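# Raise the crate off the table and hold it still

## Task

Raise the whole crate clear of the table by at least four finger widths (roughly 7 to 8 cm) and keep it motionless in the air; the scene fails if any motor of either hand still shows moving in hand_stopped_by when it ends, or if anything ends up fallen or left off the table.

## Robot and tools

ROBOT. A humanoid upper body on a stand past the table's near (-x) edge, with two seven-joint arms: left_arm on the +y side and right_arm on the -y side. Each ends in a five-finger hand (left hand is the mirror of the right). Cameras: cam_high (fixed, overhead), cam_left_wrist and cam_right_wrist, all 896x504.

SCENE FRAME. Metres. z = 0 is the table top, +z up; +x runs across the table away from the robot; +y is the robot's left. The table's near edge is at x = 0.18. Shoulders sit about 0.3 to 0.4 m above the table, near x = 0.06 and y = +0.10 (left) or -0.10 (right); a hand point reaches at most 0.62 m from its shoulder. Reported positions may be off by a few cm.

HAND POINT. A point fixed to each palm, about 5 cm in front of it. Its +z runs along the straight fingers, +y points out of the palm, and +x crosses the palm away from the thumb on the right hand but toward the thumb on the left hand. Fingertips sit about 6 cm behind the point (along -y) and reach 6 to 7 cm past it along +z. A wrist bracket on the little-finger side can strike things.

THE 28-NUMBER ROW. Every motion argument is one flat list of 28 numbers, each in [-1, 1], always covering both arms: left dx, dy, dz, rx, ry, rz; left little, ring, middle, index, thumb_bend, thumb_turn, force_limit, speed; then the same 14 for the right arm. dx..rz are OFFSETS, not poses: measured along scene axes from that arm's Hand target at the start of the action or move, with 1.0 = 0.6 m of travel or 180 degrees; rx, ry, rz form one rotation vector, turning about the Hand target position. Six zeros keep (and re-request) the current Hand target. Orientation is clipped per step to within 32 degrees of the measured one, so large turns need several steps. The six hand numbers are ABSOLUTE motor targets: +1 open/straight, -1 closed; thumb_turn -1 puts the thumb in front of the palm opposite the fingers, +1 beside the palm. force_limit maps -1..+1 to about 0..10 N at the fingertip (0..15 N for the two thumb motors). speed rises from almost nothing at -1 to full at +0.48 and stays full above. To leave a hand unchanged, repeat the last eight numbers actually sent to it; if none yet, send its hand_measured six, then hand_force_limit and hand_speed.

TOOLS.
- execute_actions(actions, cameras): actions is a list of actions; each action is a list of 1 to 15 rows; each row lasts 1/30 s and a short action repeats its last row until 15 steps (0.5 s). Every row in one action counts from that action's starting Hand target, but each new action starts from the updated target, so repeating an offset keeps moving. actions=[] just returns state and images.
- move(target, speed, blend, blocking, cameras): target is one row or a list of up to 15 rows; all offsets in the list count from the same starting Hand targets. speed is the path's top speed in m/s (0.002 to 1.3, default 0.25; turning limited to twice that in rad/s), one value or one per target. blend (m) rounds corners in a list. blocking=false returns after about 0.5 s while the move continues. Paths ignore obstacles and the other arm; capped at 10 s. Hand numbers of later targets are applied only once everything is at rest there.
- wait(seconds 0 to 10), stop() to brake a running move, zoom_image(camera, region [x0, y0, x1, y1] in pixels, at most 504x504), show_instructions(), finished_scene(scene 1 or 2).

RESULTS. Per arm: end_effector_position, end_effector_quat_wxyz, Hand target (the base for your next offsets), joint positions, velocities ("within noise" when still) and torques (include arm weight; positive toward larger joint angle). Per hand: hand_measured, hand_stopped_by (moving, target, force, stalled, fault), hand_load_n (positive when something pushes a finger open; drops near 0 when a grip is lost), hand_force_limit, hand_speed, all in the row's motor order. A move adds a move: line such as done, off_target, moving, held or fault, plus limits (paced = pose clipped, held = steps withheld). MOTOR HOT warns of heat; OVER-TEMPERATURE FAULT means that arm went limp for 30 s or more.

GRASPING. With the thumb turned in front, a hand can enclose something 3.5 to 6.5 cm thick, or a handle down to about 2.5 cm. A motor moves only when its target changes, then locks at the target or when its load hits force_limit; if blocked it keeps reading moving for a while, then stalled. For a gentle close use speed -0.94 or lower. To grip harder, raise force_limit and send a target more closed than hand_measured. Re-sending the same numbers keeps the grip. Before finishing, make sure no hand motor still reads moving.

CAUTIONS. A hand point often rests short of its Hand target; send the missing distance as an extra offset. A blocked arm keeps pressing until commanded back. Fast moves into contact hit hard; keep speeds low near the crate. Do not let the hands or arms squeeze or collide with each other, do not drop or fling the crate, keep everything on the table, and avoid long stretched or straining holds that heat motors. Thinking time lets the simulation run, with a running move continuing.

Each tool is called after ">>>" by a JSON object that holds its "method" and its "body".

Reference images:

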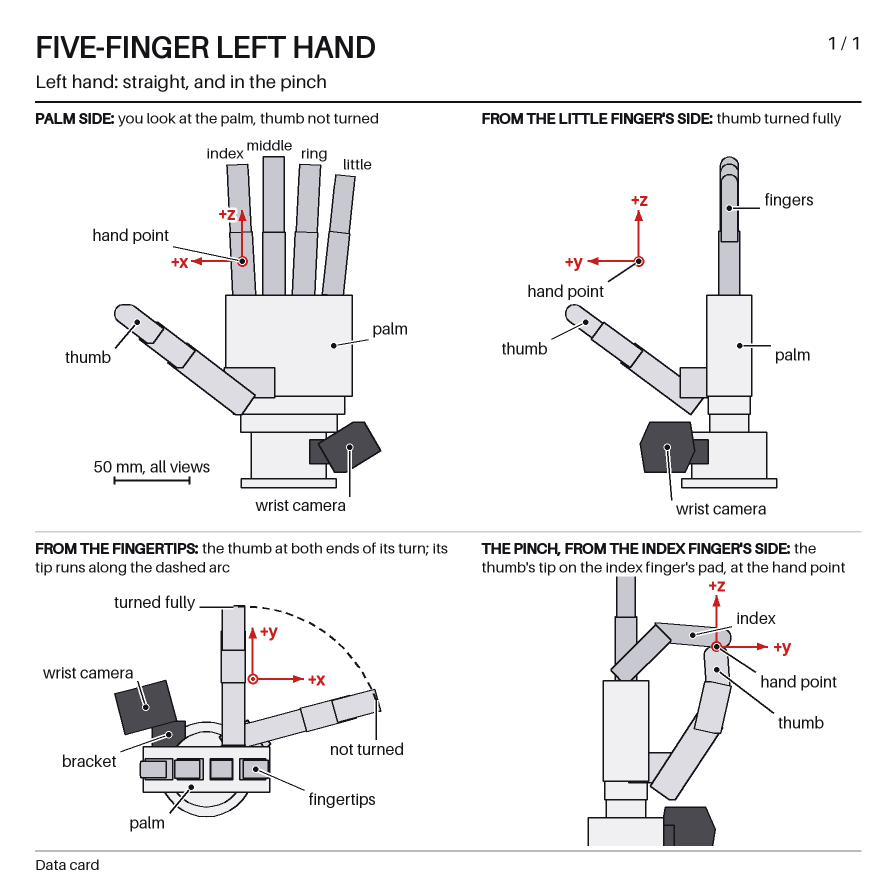

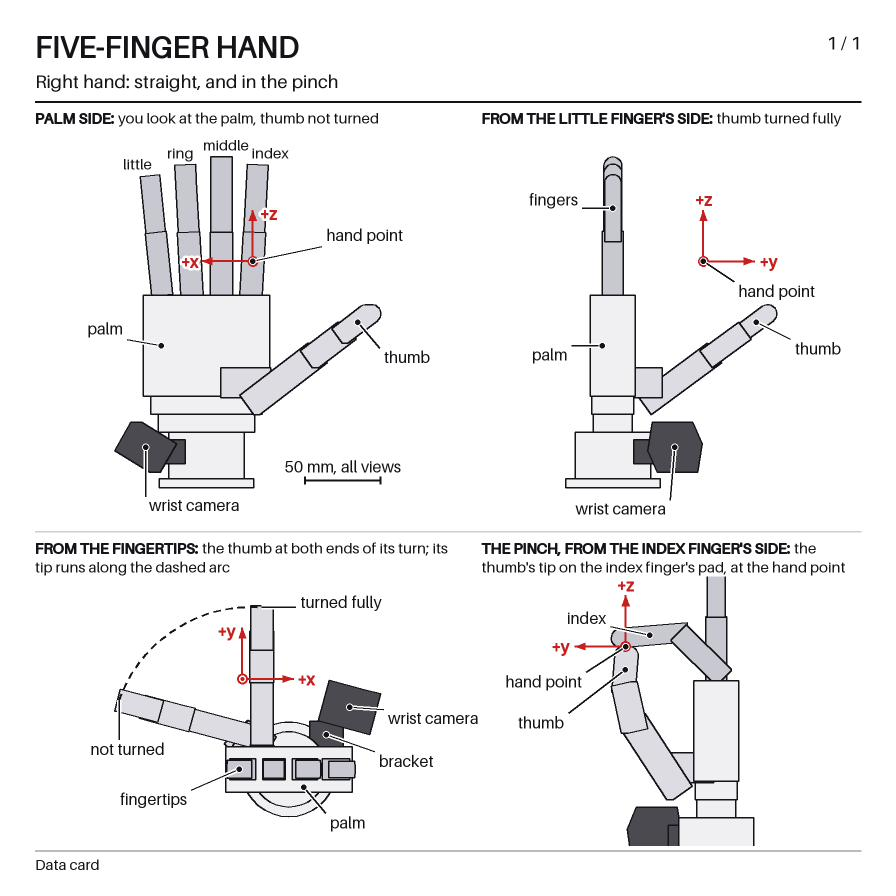

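## Session

>>> {"method": "execute_actions", "body": {"actions": []}}

>>> {"method": "zoom_image", "body": {"camera": "cam_high", "region": [300, 130, 650, 480]}}

Scene clock: 0.00 s.
left_arm: end_effector_position=(+0.2265, +0.0968, +0.4754) hand_measured=(+1.000, +1.000, +1.000, +1.000, +1.000, +1.000) hand_load_n=(+0.0, +0.0, +0.0, +0.0, +0.0, +0.0) hand_stopped_by=(target, target, target, target, target, target) hand_force_limit=0.00 hand_speed=-0.80 end_effector_quat_wxyz=(+0.190, +0.104, -0.100, +0.971) | right_arm: end_effector_position=(+0.2047, -0.1621, +0.4511) hand_measured=(+1.000, +1.000, +1.000, +1.000, +1.000, +1.000) hand_load_n=(+0.0, +0.0, +0.0, +0.0, +0.0, +0.0) hand_stopped_by=(target, target, target, target, target, target) hand_force_limit=0.00 hand_speed=-0.80 end_effector_quat_wxyz=(+0.974, -0.126, +0.188, -0.009)
Joint positions: left_arm=[-0.177 0.448 0.24 -0.527 -0.641 -0.869 -0.29] | right_arm=[-0.164 -0.499 -0.177 -0.425 0.579 -0.876 0.31]
Joint velocities: within noise
Joint torques (N m): no reading
Hand target: left_arm +0.2265, +0.0968, +0.4754; +0.190, +0.104, -0.100, +0.971 | right_arm +0.2047, -0.1621, +0.4511; +0.974, -0.126, +0.188, -0.009
camera_calibration:
cam_left_wrist: T_world_to_cam=[[0.143023, 0.956561, 0.254039, -0.239297], [-0.900721, 0.232179, -0.367145, 0.351884], [-0.410179, -0.176308, 0.894801, -0.199713], [0, 0, 0, 1]] pos_world=[0.269256, 0.111991, 0.368686]
cam_right_wrist: T_world_to_cam=[[0.184672, 0.899766, -0.39537, 0.283971], [-0.963795, 0.0870682, -0.252029, 0.317553], [-0.192343, 0.427598, 0.883269, -0.172837], [0, 0, 0, 1]] pos_world=[0.22037, -0.209252, 0.344968]

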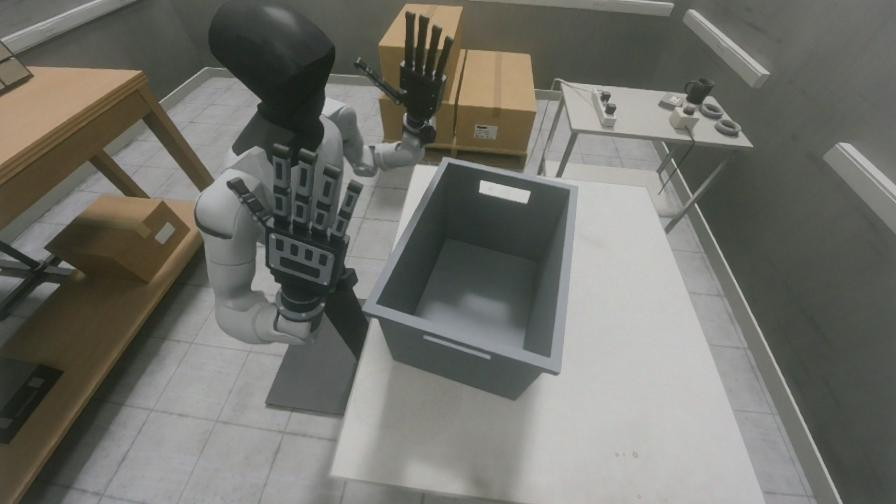

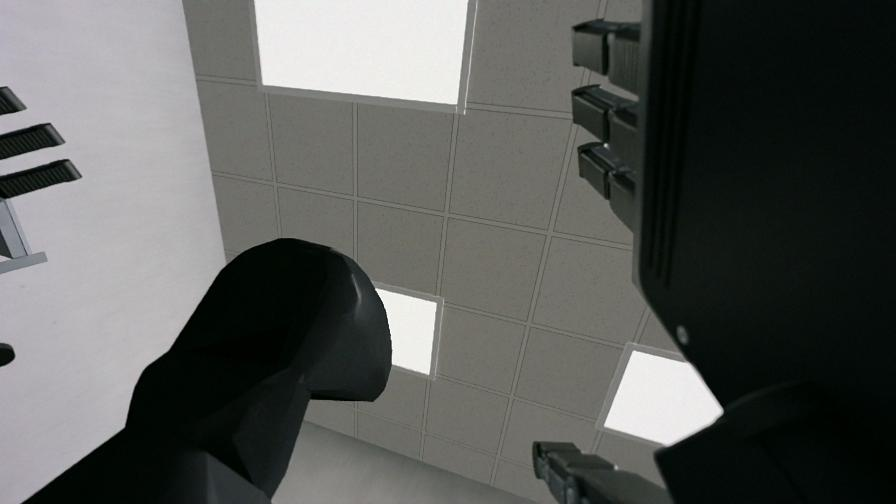

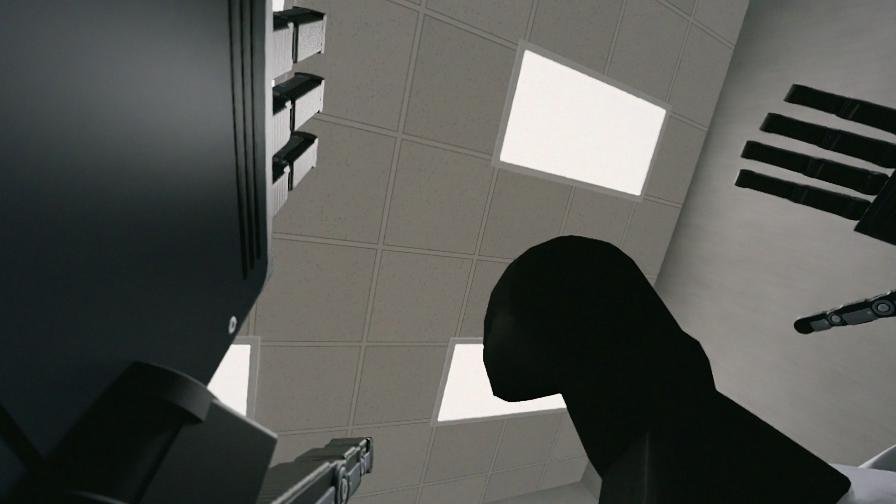

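Scaled by 1.440 from the camera's 896x504 image, which has a finer 1280x720 frame.

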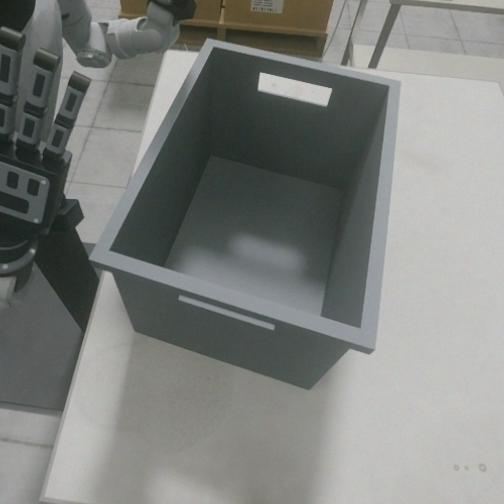

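>>> {"method": "move", "body": {"target": [[0.1725,0.105,0.041,0,0,0,0.6,0.6,0.6,0.6,1,-1,0,-0.3,0.027,-0.213,0.082,0,0,0,0.6,0.6,0.6,0.6,1,-1,0,-0.3],[0.451,-0.068,-0.092,0.0931,0.4137,0.0786,0.6,0.6,0.6,0.6,1,-1,0,-0.3,0.354,-0.188,-0.052,0.109,0.3682,-0.1217,0.6,0.6,0.6,0.6,1,-1,0,-0.3]], "speed": 0.3, "cameras": ["cam_high"]}}

Scene clock: 11.60 s.
left_arm: end_effector_position=(+0.4960, +0.0571, +0.4225) hand_measured=(+0.600, +0.600, +0.600, +0.600, +1.000, -1.000) hand_load_n=(+0.0, +0.0, -0.5, +0.0, +0.0, +0.0) hand_stopped_by=(target, target, target, target, target, target) hand_force_limit=0.00 hand_speed=-0.30 end_effector_quat_wxyz=(+0.082, +0.699, -0.084, +0.706) | right_arm: end_effector_position=(+0.4161, -0.2743, +0.4183) hand_measured=(+0.600, +0.600, +0.600, +0.600, +1.000, -1.000) hand_load_n=(+0.0, +0.0, +0.0, +0.0, +0.0, +0.0) hand_stopped_by=(target, target, target, target, target, target) hand_force_limit=0.00 hand_speed=-0.30 end_effector_quat_wxyz=(+0.702, +0.081, +0.703, -0.084)
Joint positions: left_arm=[-0.76 1.226 0.016 -0.371 -1.425 0.54 0.574] | right_arm=[-0.454 -1.485 -0.072 -0.405 1.573 0.239 -0.566]
Joint velocities: within noise
Joint torques (N m): left_arm=[-4.66 4.47 1.99 -0.41 0.07 -0.61 0.23] | right_arm=[-3.73 -4.96 -1.8 1.55 0.2 -1.25 0.02]
Hand target: left_arm +0.4971, +0.0560, +0.4202; +0.084, +0.702, -0.083, +0.703 | right_arm +0.4171, -0.2749, +0.4199; +0.703, +0.083, +0.702, -0.083
Off the commanded pose: left_arm 0.003 m, 1 deg | right_arm 0.002 m, 0 deg.
move: done
Images, in order (width x height): cam_high 896x504.

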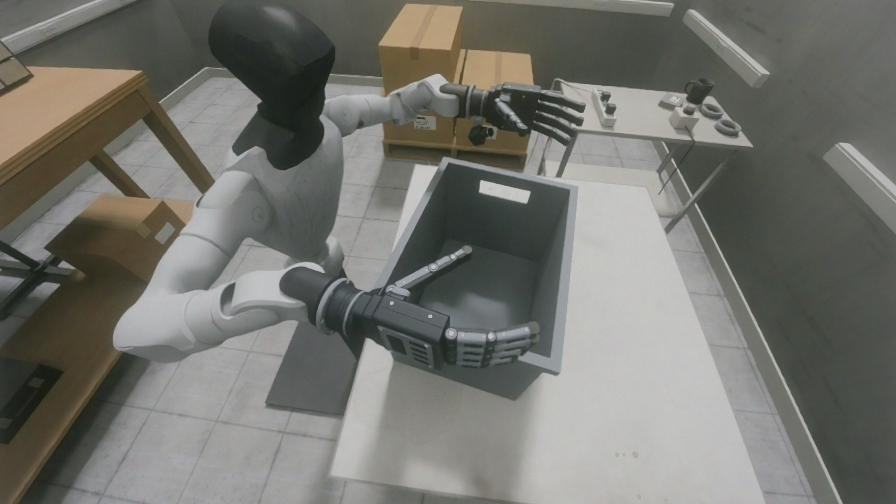

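>>> {"method": "move", "body": {"target": [-0.285,-0.065,-0.117,0.5028,0.1023,-0.2169,0.7,0.7,0.7,0.7,1,-1,0,-0.3,-0.205,0.242,-0.117,-0.4016,0.3194,0.2168,0.7,0.7,0.7,0.7,1,-1,0,-0.3], "speed": 0.3}}

Scene clock: 19.43 s.
left_arm: end_effector_position=(+0.3245, +0.0163, +0.3487) hand_measured=(+0.700, +0.700, +0.700, +0.700, +1.000, -1.000) hand_load_n=(+0.0, +0.0, +0.0, +0.0, -0.5, +0.0) hand_stopped_by=(target, target, target, target, target, target) hand_force_limit=0.00 hand_speed=-0.30 end_effector_quat_wxyz=(-0.208, +0.581, -0.740, +0.268) | right_arm: end_effector_position=(+0.2921, -0.1297, +0.3453) hand_measured=(+0.700, +0.700, +0.700, +0.700, +1.000, -1.000) hand_load_n=(+0.0, +0.0, +0.0, +0.0, +0.0, +0.0) hand_stopped_by=(target, target, target, target, target, target) hand_force_limit=0.00 hand_speed=-0.30 end_effector_quat_wxyz=(-0.207, +0.585, -0.739, +0.263)
Joint positions: left_arm=[-2.541 1.254 -1.407 -0.552 -0.296 1.351 -1.398] | right_arm=[-2.69 -1.165 1.517 -0.53 0.629 1.479 1.14]
Joint velocities: within noise
Joint torques (N m): left_arm=[-3.8 -0.23 0.54 2.06 1.12 -0.07 0.64] | right_arm=[-3.93 0.34 -1.12 3.04 -0.91 0.01 -0.22]
Hand target: left_arm +0.3261, +0.0170, +0.3500; +0.211, -0.582, +0.738, -0.269 | right_arm +0.2941, -0.1297, +0.3497; +0.213, -0.582, +0.738, -0.268
Off the commanded pose: left_arm 0.002 m, 0 deg | right_arm 0.005 m, 1 deg.
move: off_target (right_arm)
camera_calibration:
cam_left_wrist: T_world_to_cam=[[0.684641, -0.43826, 0.582405, -0.411595], [-0.683148, -0.664408, 0.303101, 0.122603], [0.254117, -0.605384, -0.754278, 0.306144], [0, 0, 0, 1]] pos_world=[0.287754, 0.0864068, 0.433471]
cam_right_wrist: T_world_to_cam=[[-0.830245, -0.068555, -0.553167, 0.422264], [-0.28917, 0.901389, 0.322302, 0.0826442], [0.476524, 0.427549, -0.768197, 0.298376], [0, 0, 0, 1]] pos_world=[0.232298, -0.173116, 0.436158]

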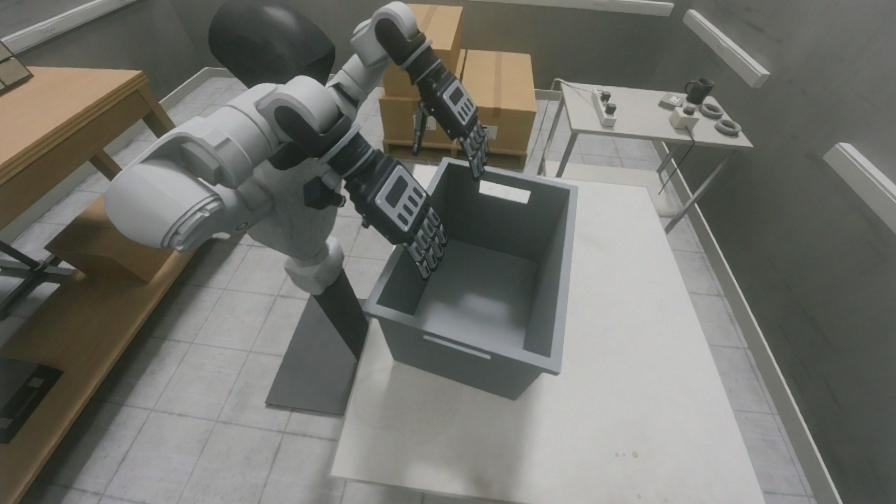

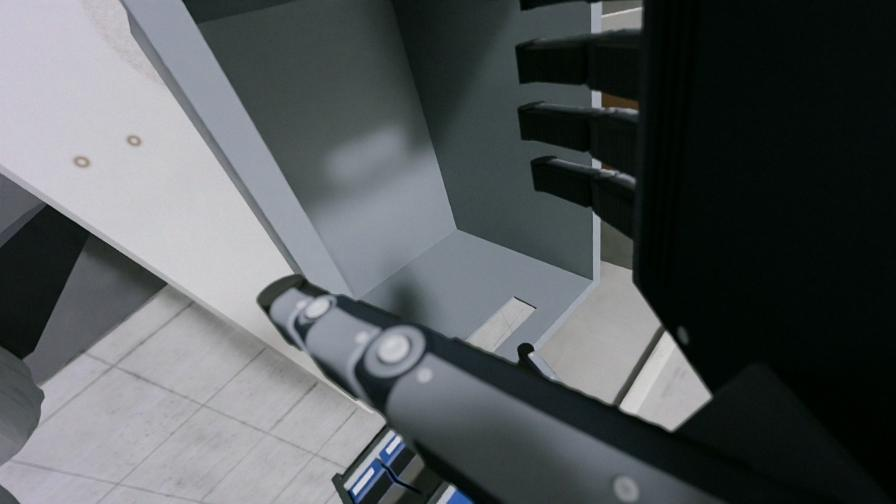

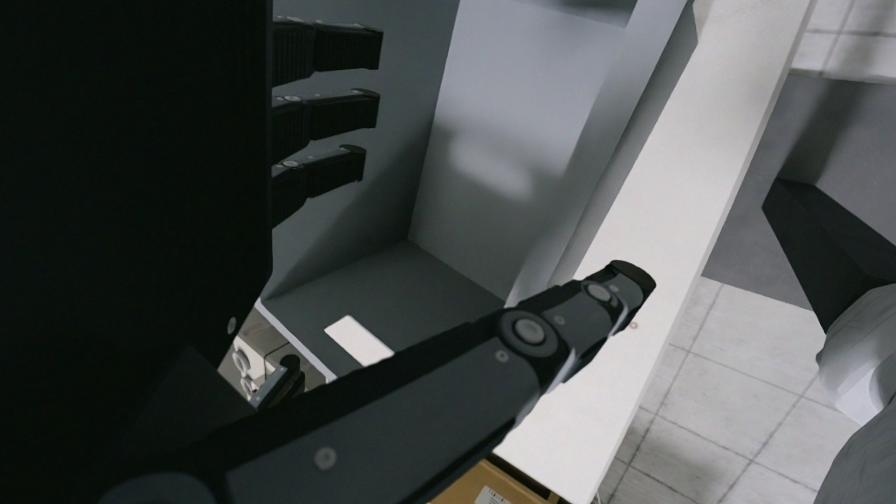

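>>> {"method": "move", "body": {"target": [[0.0,0.0,-0.155,0.0235,0.1086,0,0.7,0.7,0.7,0.7,1,-1,0,-0.3,0,0,-0.155,0.0235,0.1086,0,0.7,0.7,0.7,0.7,1,-1,0,-0.3],[-0.26,0.056,-0.155,0.0235,0.1086,0,0.7,0.7,0.7,0.7,1,-1,0,-0.3,-0.26,0.056,-0.155,0.0235,0.1086,0,0.7,0.7,0.7,0.7,1,-1,0,-0.3]], "speed": [0.2,0.08]}}

Scene clock: 24.30 s.
left_arm: end_effector_position=(+0.1899, +0.0455, +0.2588) hand_measured=(+0.700, +0.700, +0.700, +0.700, +1.000, -1.000) hand_load_n=(+0.5, +0.0, +0.0, +0.0, +0.0, +0.0) hand_stopped_by=(target, target, target, target, target, target) hand_force_limit=0.00 hand_speed=-0.30 end_effector_quat_wxyz=(-0.087, +0.603, -0.780, +0.144) | right_arm: end_effector_position=(+0.1705, -0.1030, +0.2573) hand_measured=(+0.700, +0.700, +0.700, +0.700, +1.000, -1.000) hand_load_n=(+0.0, +0.0, +0.0, +0.0, +0.0, +0.0) hand_stopped_by=(target, target, target, target, target, target) hand_force_limit=0.00 hand_speed=-0.30 end_effector_quat_wxyz=(-0.109, +0.648, -0.748, +0.089)
Joint positions: left_arm=[-2.791 1.367 -1.495 -0.878 -1.991 1.448 -0.242] | right_arm=[-2.595 -1.272 1.401 -0.778 1.918 1.462 0.243]
Joint velocities: within noise
Joint torques (N m): left_arm=[-2.43 -1.36 -0.01 1.4 -0.04 -0.09 0.15] | right_arm=[-1.81 0.68 -0.86 3.27 -0.25 -0.02 -0.01]
Hand target: left_arm +0.1856, +0.0472, +0.2570; +0.104, -0.611, +0.772, -0.139 (not the last commanded pose) | right_arm +0.1716, -0.1025, +0.2570; +0.107, -0.644, +0.752, -0.084 (not the last commanded pose)
Off the commanded pose: left_arm 0.021 m, 2 deg | right_arm 0.033 m, 8 deg.
joint sent to its limit (left arm) — joint 1 (shoulder pitch), lower limit; joint 5 (wrist roll), lower limit.
move: held (right_arm; a check stopped the path), off_target (left_arm; braked when a check withheld steps of right_arm); path passed 1 of 2 targets; limits=held
pose unreachable (right arm): on one or more control steps of this call, first in action 0 (counted from 0), this arm could not follow its commanded pose, so it was not sent that pose on those steps. It may still have moved: this result reports where it is.
cause: moving toward the commanded pose would bring a part of the arm (just beyond joint 7 (wrist yaw)) too close to the robot's own body.
camera_calibration:
cam_left_wrist: T_world_to_cam=[[0.827131, -0.483759, 0.286063, -0.20267], [-0.560248, -0.669461, 0.487796, 0.00643643], [-0.0444678, -0.563737, -0.824756, 0.363264], [0, 0, 0, 1]] pos_world=[0.187394, 0.111051, 0.354441]
cam_right_wrist: T_world_to_cam=[[-0.970579, -0.116896, -0.210502, 0.205324], [-0.213598, 0.821529, 0.528645, -0.0225175], [0.111137, 0.558055, -0.822328, 0.367028], [0, 0, 0, 1]] pos_world=[0.153683, -0.162321, 0.356942]

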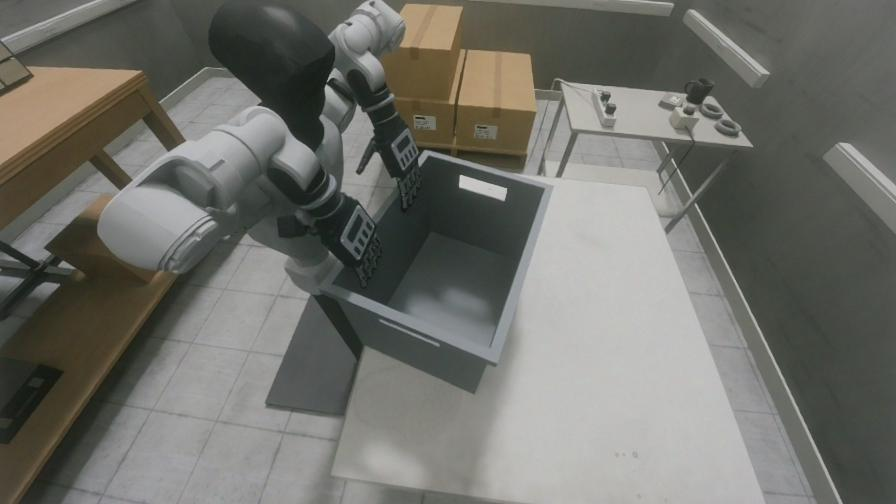

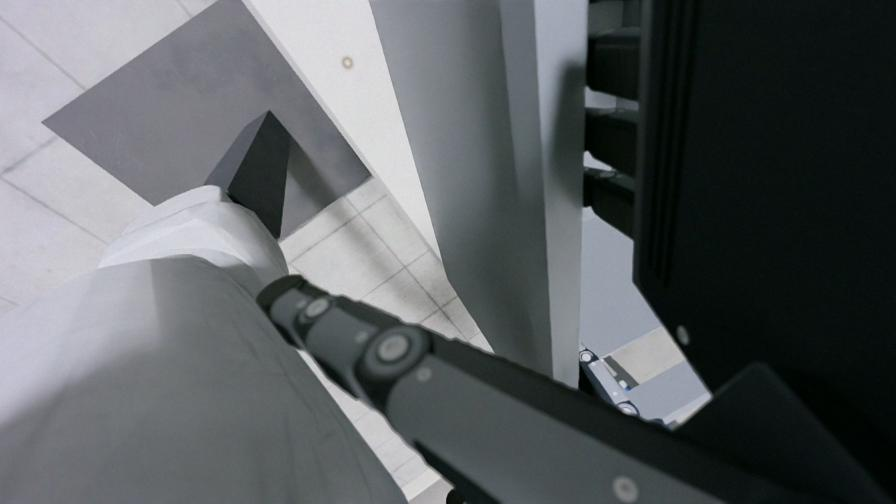

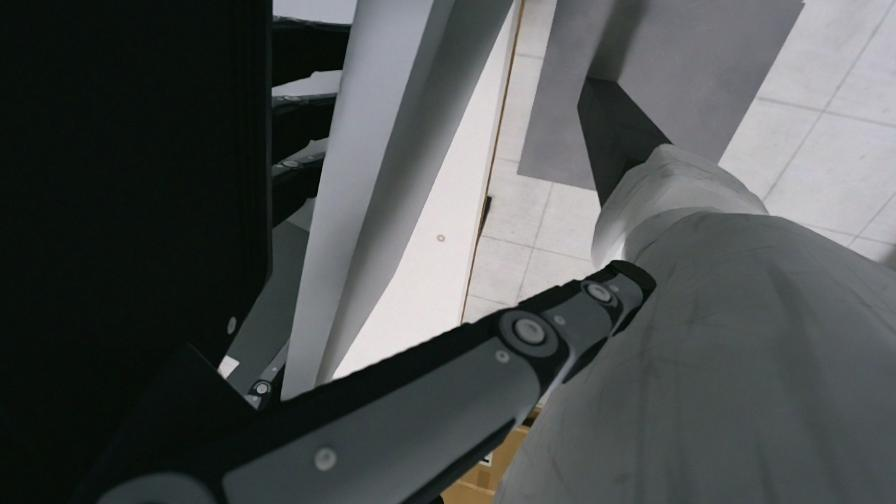

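>>> {"method": "zoom_image", "body": {"camera": "cam_high", "region": [310, 140, 570, 400]}}

Scaled by 1.938 from the camera's 896x504 image, which has a finer 1280x720 frame.

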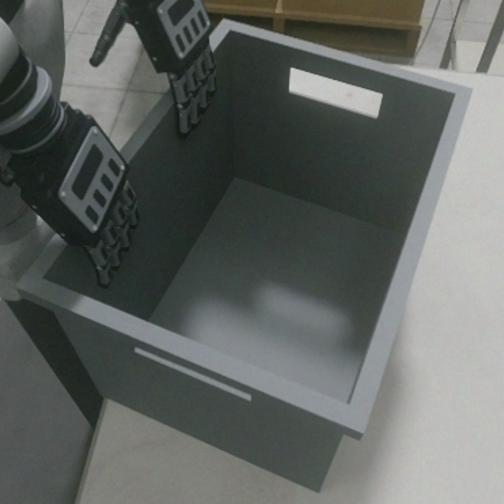

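>>> {"method": "move", "body": {"target": [[0.048,-0.012,0.01,0,0,0,0.7,0.7,0.7,0.7,1,-1,0,-0.3,0.048,-0.012,0.01,0,0,0,0.7,0.7,0.7,0.7,1,-1,0,-0.3],[0.1,-0.023,0.165,-0.028,-0.107,-0.011,0.28,0.28,0.28,0.28,1,-1,0,-0.3,0.1,-0.023,0.165,-0.036,-0.119,-0.027,0.28,0.28,0.28,0.28,1,-1,0,-0.3],[0.596,-0.137,0.115,-0.0567,-0.215,-0.0215,0.28,0.28,0.28,0.28,1,-1,0,-0.3,0.546,-0.127,0.115,-0.0714,-0.2382,-0.0549,0.28,0.28,0.28,0.28,1,-1,0,-0.3]], "speed": 0.22}}

Scene clock: 34.67 s.
left_arm: end_effector_position=(+0.5430, -0.0351, +0.3272) hand_measured=(+0.280, +0.280, +0.280, +0.280, +1.000, -1.000) hand_load_n=(+0.0, +0.0, +0.0, +0.0, +0.0, +0.0) hand_stopped_by=(target, target, target, target, target, target) hand_force_limit=0.00 hand_speed=-0.30 end_effector_quat_wxyz=(+0.291, -0.514, +0.696, -0.407) | right_arm: end_effector_position=(+0.4995, -0.1765, +0.3329) hand_measured=(+0.280, +0.280, +0.280, +0.280, +1.000, -1.000) hand_load_n=(+0.0, +0.0, +0.0, +0.0, +0.0, +0.0) hand_stopped_by=(target, target, target, target, target, target) hand_force_limit=0.00 hand_speed=-0.30 end_effector_quat_wxyz=(+0.303, -0.510, +0.695, -0.406)
Joint positions: left_arm=[-2.051 0.796 -1.347 0.601 -0.086 0.494 -0.767] | right_arm=[-2.135 -0.782 1.431 0.358 0.145 0.967 0.738]
Joint velocities: within noise
Joint torques (N m): left_arm=[-6.66 1.39 1.22 0.6 0.52 -0.07 0.82] | right_arm=[-4.96 -1.5 -1.34 2.23 -0.5 -0.03 -0.38]
Hand target: left_arm +0.5432, -0.0350, +0.3260; +0.295, -0.511, +0.699, -0.403 | right_arm +0.4992, -0.1787, +0.3260; +0.295, -0.511, +0.699, -0.404
Off the commanded pose: left_arm 0.001 m, 1 deg | right_arm 0.007 m, 1 deg.
move: off_target (right_arm)
camera_calibration:
cam_left_wrist: T_world_to_cam=[[0.41684, -0.398148, 0.817143, -0.5013], [-0.794479, -0.596361, 0.114706, 0.368774], [0.441642, -0.697017, -0.564907, 0.036358], [0, 0, 0, 1]] pos_world=[0.485888, 0.045673, 0.387872]
cam_right_wrist: T_world_to_cam=[[-0.580503, -0.0830365, -0.810013, 0.542594], [-0.308664, 0.942983, 0.124539, 0.271631], [0.753487, 0.322317, -0.573035, -0.0119011], [0, 0, 0, 1]] pos_world=[0.407788, -0.207252, 0.39886]

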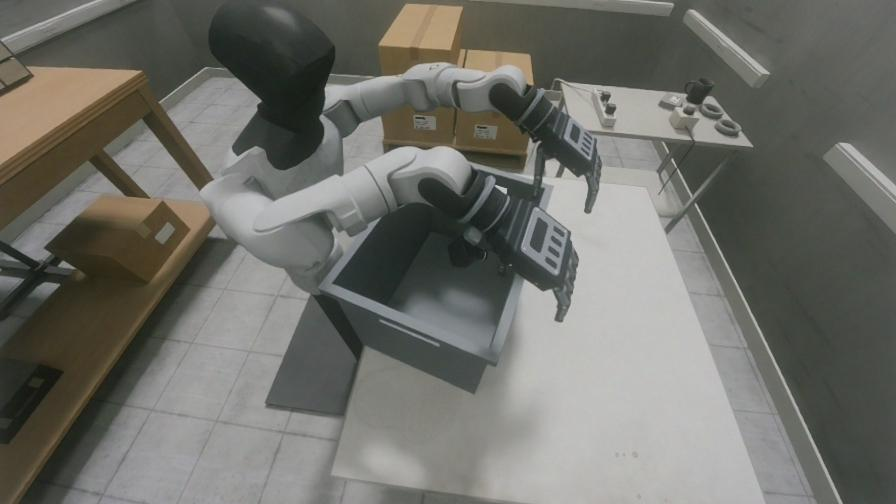

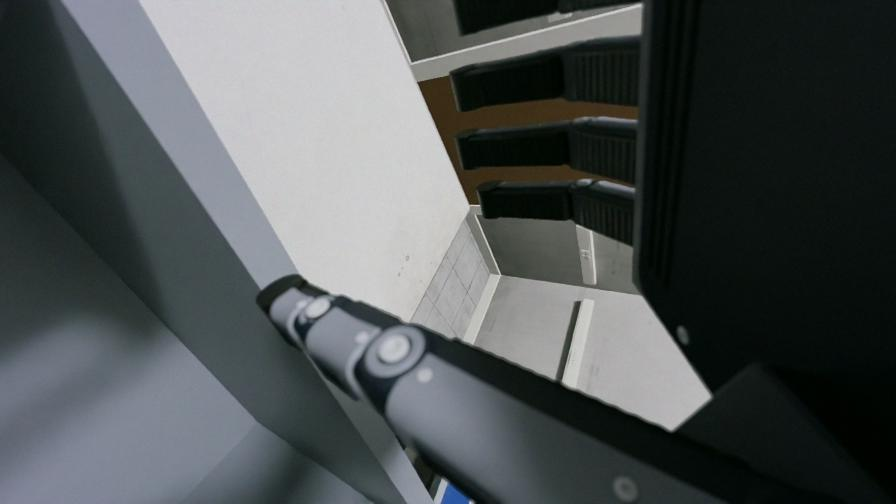

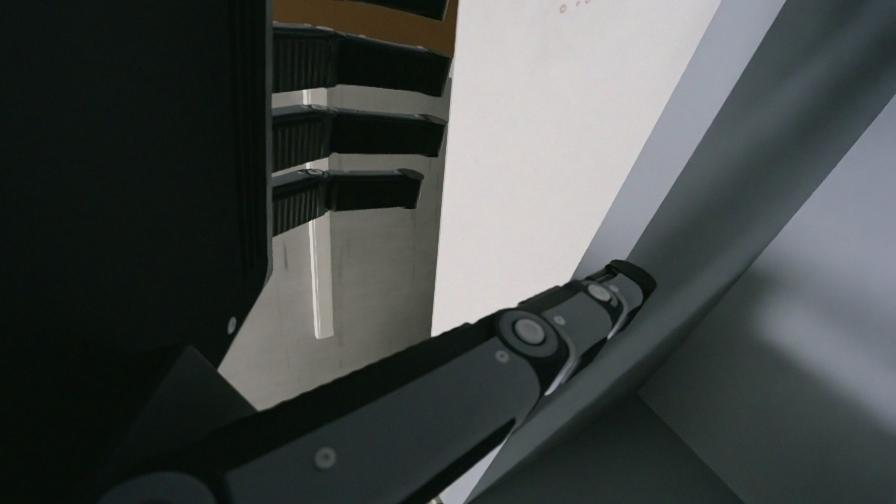

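>>> {"method": "move", "body": {"target": [[0,0,-0.118,0,0,0,0.28,0.28,0.28,0.28,1,-1,0,-0.3,0,0,-0.118,0,0,0,0.28,0.28,0.28,0.28,1,-1,0,-0.3],[-0.28,0.063,-0.118,0,0,0.022,0.28,0.28,0.28,0.28,1,-1,0,-0.3,-0.232,0.052,-0.118,0,0,0.022,0.28,0.28,0.28,0.28,1,-1,0,-0.3]], "speed": [0.15,0.08]}}

>>> {"method": "zoom_image", "body": {"camera": "cam_high", "region": [250, 120, 530, 400]}}

Scene clock: 42.07 s.
left_arm: end_effector_position=(+0.3820, +0.0012, +0.2632) hand_measured=(+0.280, +0.280, +0.280, +0.280, +1.000, -1.000) hand_load_n=(+0.0, +2.0, +3.5, +0.0, +0.0, +0.0) hand_stopped_by=(target, target, target, target, target, target) hand_force_limit=0.00 hand_speed=-0.30 end_effector_quat_wxyz=(-0.315, +0.531, -0.672, +0.409) | right_arm: end_effector_position=(+0.3640, -0.1483, +0.2563) hand_measured=(+0.280, +0.280, +0.280, +0.280, +1.000, -1.000) hand_load_n=(+2.5, +2.0, +0.0, +0.0, +0.0, +0.0) hand_stopped_by=(target, target, target, target, target, target) hand_force_limit=0.00 hand_speed=-0.30 end_effector_quat_wxyz=(-0.317, +0.529, -0.680, +0.397)
Joint positions: left_arm=[-1.999 1.178 -1.139 -0.788 -1.486 1.609 0.546] | right_arm=[-1.977 -1.062 1.163 -0.586 1.771 1.64 -0.889]
Joint velocities: within noise
Joint torques (N m): left_arm=[-4.21 0.79 1.02 0.55 0.15 0.08 0.35] | right_arm=[-5.07 -1.09 -1.29 1.88 0.69 0.43 -0.14]
Hand target: left_arm +0.3752, +0.0028, +0.2552; +0.309, -0.535, +0.681, -0.393 | right_arm +0.3600, -0.1475, +0.2552; +0.309, -0.535, +0.681, -0.393
Off the commanded pose: left_arm 0.011 m, 2 deg | right_arm 0.004 m, 1 deg.
joint sent to its limit (left arm) — joint 6 (wrist pitch), upper limit. The joint targets still meet the commanded pose.
joint sent to its limit (right arm) — joint 6 (wrist pitch), upper limit. The joint targets still meet the commanded pose.
move: off_target (left_arm, right_arm)
camera_calibration:
cam_left_wrist: T_world_to_cam=[[0.413058, -0.363901, 0.834841, -0.37065], [-0.756345, -0.647685, 0.0918997, 0.261329], [0.507272, -0.669388, -0.542766, 0.0656194], [0, 0, 0, 1]] pos_world=[0.317468, 0.0783042, 0.321034]
cam_right_wrist: T_world_to_cam=[[-0.571337, -0.115696, -0.81252, 0.396695], [-0.364945, 0.922566, 0.125252, 0.230092], [0.735112, 0.368086, -0.569319, 0.0498194], [0, 0, 0, 1]] pos_world=[0.273994, -0.184717, 0.321866]

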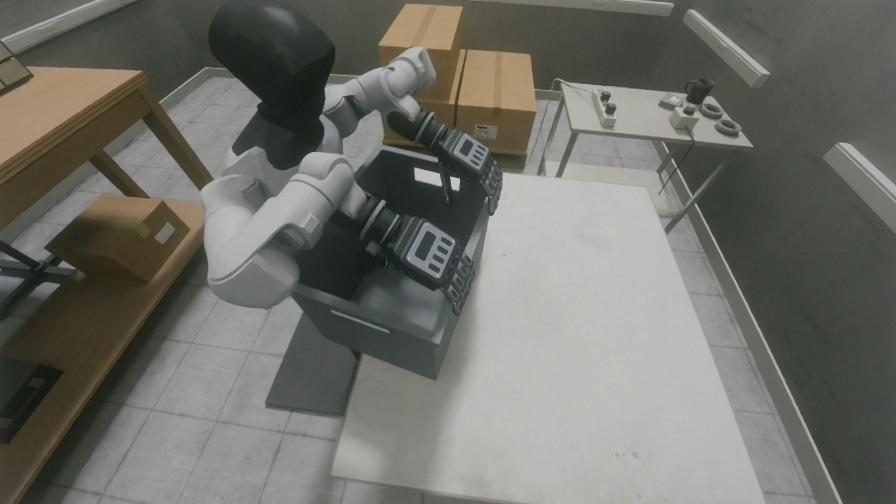

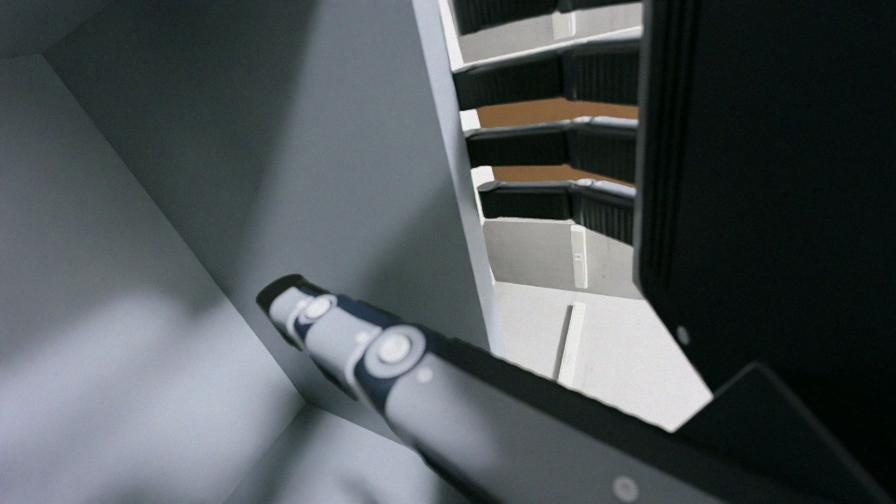

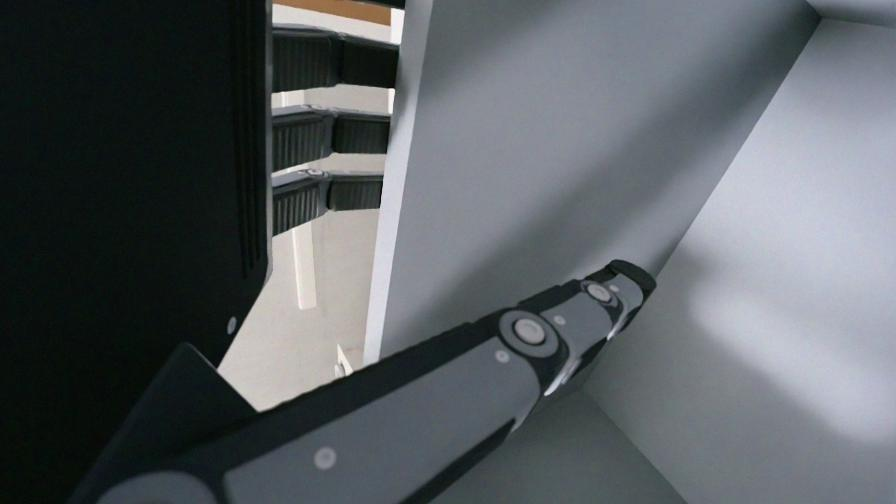

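Scaled by 1.800 from the camera's 896x504 image, which has a finer 1280x720 frame.

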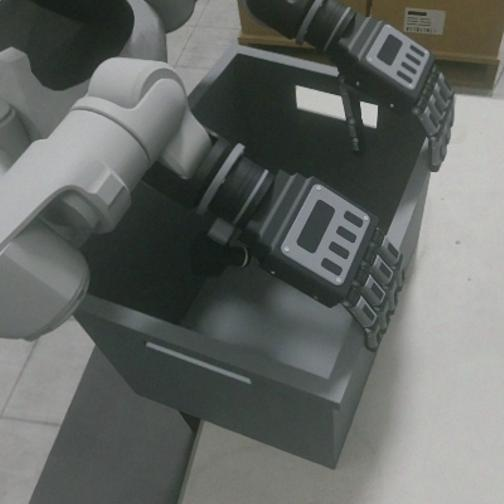

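>>> {"method": "move", "body": {"target": [[0.057,-0.013,0.01,0,0,0,0.28,0.28,0.28,0.28,1,-1,0,-0.3,0.057,-0.013,0.01,0,0,0,0.28,0.28,0.28,0.28,1,-1,0,-0.3],[0.1,0.0,0.2,-0.15,-0.004,0.04,0.28,0.28,0.28,0.28,1,-1,0,-0.3,0.085,-0.05,0.2,0.13,-0.07,-0.04,0.28,0.28,0.28,0.28,1,-1,0,-0.3],[0.203,0.088,0.292,-0.505,-0.0124,0.1314,0.5,0.5,0.5,0.5,1,-1,0,-0.3,0.095,-0.2125,0.292,0.4427,-0.2413,-0.1298,0.5,0.5,0.5,0.5,1,-1,0,-0.3]], "speed": 0.25, "cameras": ["cam_high"]}}

>>> {"method": "zoom_image", "body": {"camera": "cam_high", "region": [250, 120, 530, 400]}}

Scene clock: 48.83 s.
left_arm: end_effector_position=(+0.4956, +0.0554, +0.4341) hand_measured=(+0.500, +0.500, +0.500, +0.500, +1.000, -1.000) hand_load_n=(+0.0, +0.0, +0.0, +0.0, +0.0, -0.5) hand_stopped_by=(target, target, target, target, target, target) hand_force_limit=0.00 hand_speed=-0.30 end_effector_quat_wxyz=(+0.079, +0.698, -0.088, +0.707) | right_arm: end_effector_position=(+0.4173, -0.2732, +0.4331) hand_measured=(+0.500, +0.500, +0.500, +0.500, +1.000, -1.000) hand_load_n=(+0.0, +0.0, +0.0, +0.0, +0.0, +0.0) hand_stopped_by=(target, target, target, target, target, target) hand_force_limit=0.00 hand_speed=-0.30 end_effector_quat_wxyz=(+0.704, +0.077, +0.700, -0.088)
Joint positions: left_arm=[-0.882 1.499 -0.29 -0.352 -1.613 0.264 0.585] | right_arm=[-0.584 -1.333 -0.19 -0.393 1.51 0.516 -0.578]
Joint velocities: within noise
Joint torques (N m): left_arm=[-3.44 3.87 2.72 0.05 0.15 -0.77 0.18] | right_arm=[-2.16 -4.38 -2.55 0.94 0.38 -1.46 0.02]
Hand target: left_arm +0.4970, +0.0556, +0.4304; +0.084, +0.702, -0.083, +0.702 | right_arm +0.4170, -0.2750, +0.4304; +0.702, +0.083, +0.702, -0.084
Off the commanded pose: left_arm 0.004 m, 1 deg | right_arm 0.003 m, 1 deg.
move: off_target (left_arm); target 3's new numbers were sent with left_arm's hand 0.004 m and 1 deg from that target
Images, in order (width x height): cam_high 896x504.

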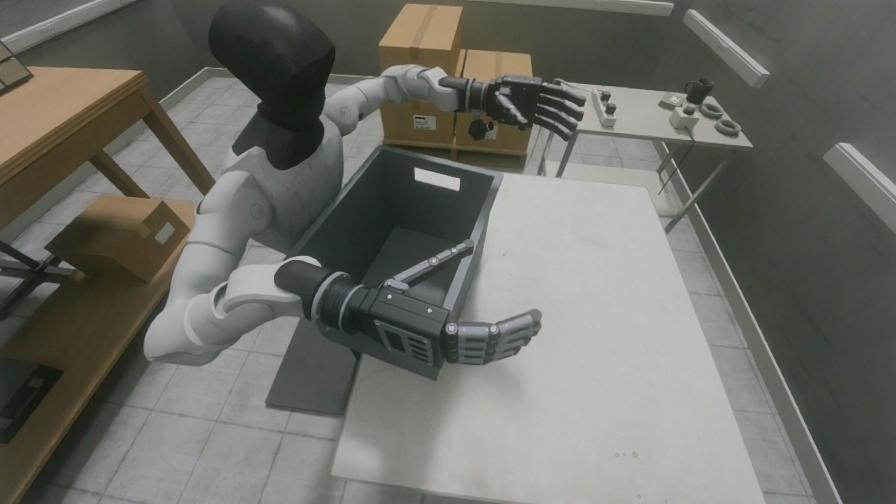

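Scaled by 1.800 from the camera's 896x504 image, which has a finer 1280x720 frame.

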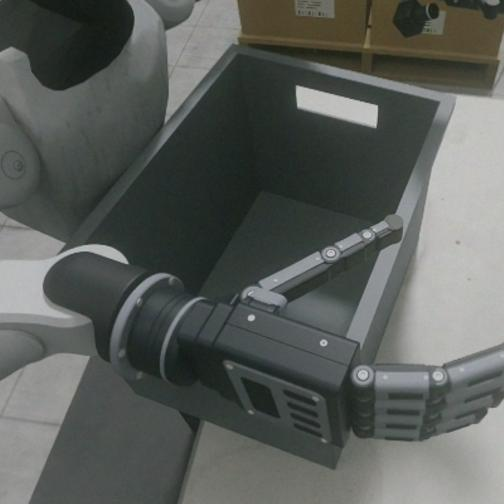

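>>> {"method": "move", "body": {"target": [[0.02,0.157,-0.03,0.014,0.125,-0.017,0.2,0.2,0.2,0.2,1,-1,0,-0.3,0.0,-0.142,-0.03,0.045,0.117,0.016,0.2,0.2,0.2,0.2,1,-1,0,-0.3],[0.028,0.157,-0.183,0.0553,0.498,-0.0676,0.2,0.2,0.2,0.2,1,-1,0,-0.3,-0.035,-0.142,-0.183,0.1824,0.467,0.0631,0.2,0.2,0.2,0.2,1,-1,0,-0.3]], "speed": 0.25, "blend": 0.02}}

Scene clock: 65.60 s.
left_arm: end_effector_position=(+0.5138, +0.1482, +0.3251) hand_measured=(+0.200, +0.200, +0.200, +0.200, +1.000, -1.000) hand_load_n=(+0.0, +0.0, +0.0, +0.0, +0.0, +0.0) hand_stopped_by=(target, target, target, target, target, target) hand_force_limit=0.00 hand_speed=-0.30 end_effector_quat_wxyz=(+0.068, +0.967, -0.061, +0.239) | right_arm: end_effector_position=(+0.3985, -0.3567, +0.3293) hand_measured=(+0.200, +0.200, +0.200, +0.200, +1.000, -1.000) hand_load_n=(+0.0, +0.0, -0.5, +0.0, +0.0, +0.0) hand_stopped_by=(target, target, target, target, target, target) hand_force_limit=0.00 hand_speed=-0.30 end_effector_quat_wxyz=(+0.242, +0.170, +0.955, +0.022)
Joint positions: left_arm=[-2.114 0.92 -1.386 1.458 -0.446 1.273 -1.29] | right_arm=[-2.101 -0.997 1.367 1.448 0.371 1.298 1.359]
Joint velocities: within noise
Joint torques (N m): left_arm=[-4.8 0.52 -0.41 -0.38 0.39 -0.02 -0.01] | right_arm=[-3.32 -0.4 -0.29 1.3 0.14 -0.17 0.24]
Hand target: left_arm +0.5138, +0.1498, +0.3206; +0.129, +0.984, -0.121, -0.016 | right_arm +0.3960, -0.3602, +0.3206; +0.016, +0.121, +0.984, +0.130
Off the commanded pose: left_arm 0.005 m, 31 deg | right_arm 0.010 m, 30 deg.
move: off_target (left_arm, right_arm)
camera_calibration:
cam_left_wrist: T_world_to_cam=[[0.396853, 0.917821, -0.0105578, -0.330086], [0.429662, -0.175591, 0.885753, -0.486838], [0.811109, -0.35605, -0.464037, -0.0973681], [0, 0, 0, 1]] pos_world=[0.419148, 0.182808, 0.382551]
cam_right_wrist: T_world_to_cam=[[0.0580556, 0.996201, 0.0649052, 0.308514], [0.45972, -0.0843891, 0.884045, -0.511951], [0.886164, -0.0214855, -0.462873, -0.0915215], [0, 0, 0, 1]] pos_world=[0.298546, -0.352512, 0.390201]

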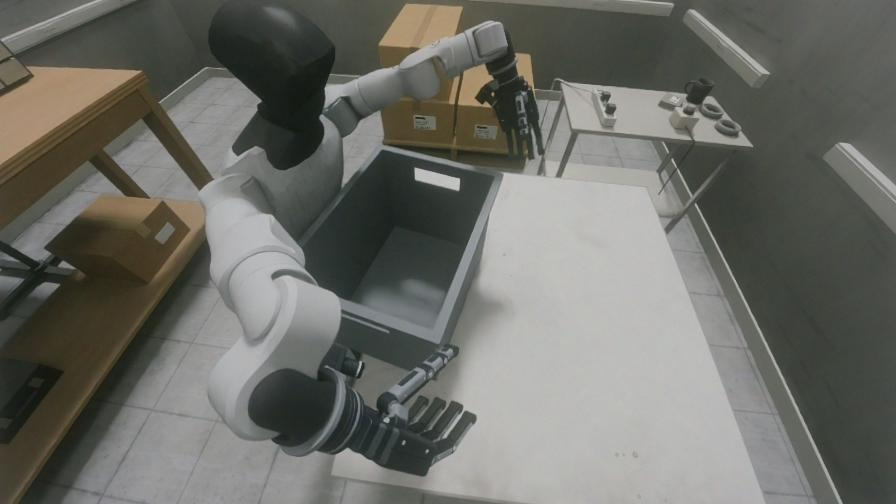

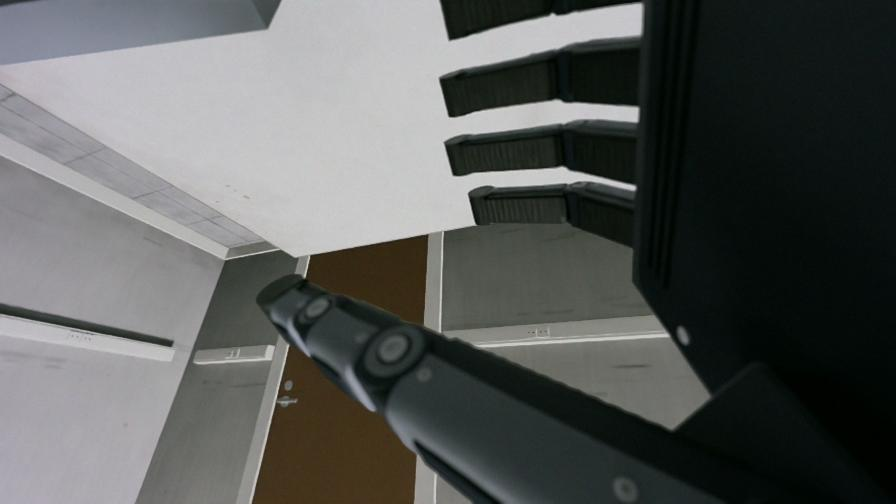

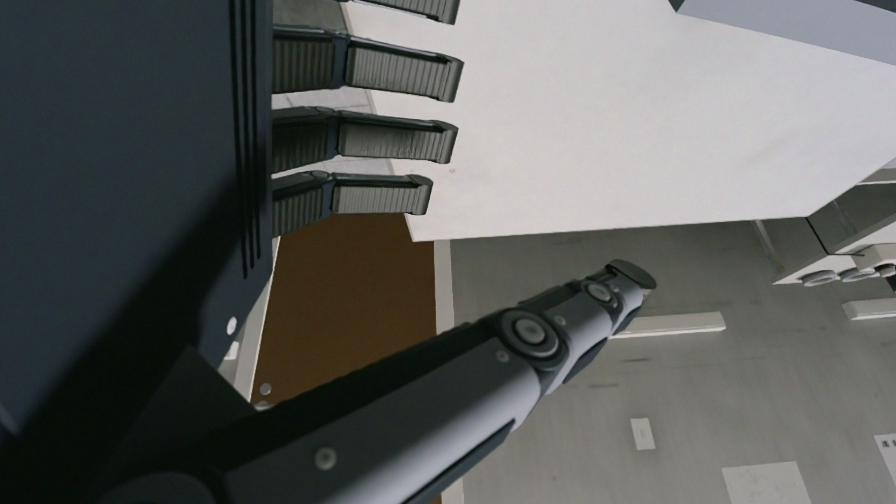

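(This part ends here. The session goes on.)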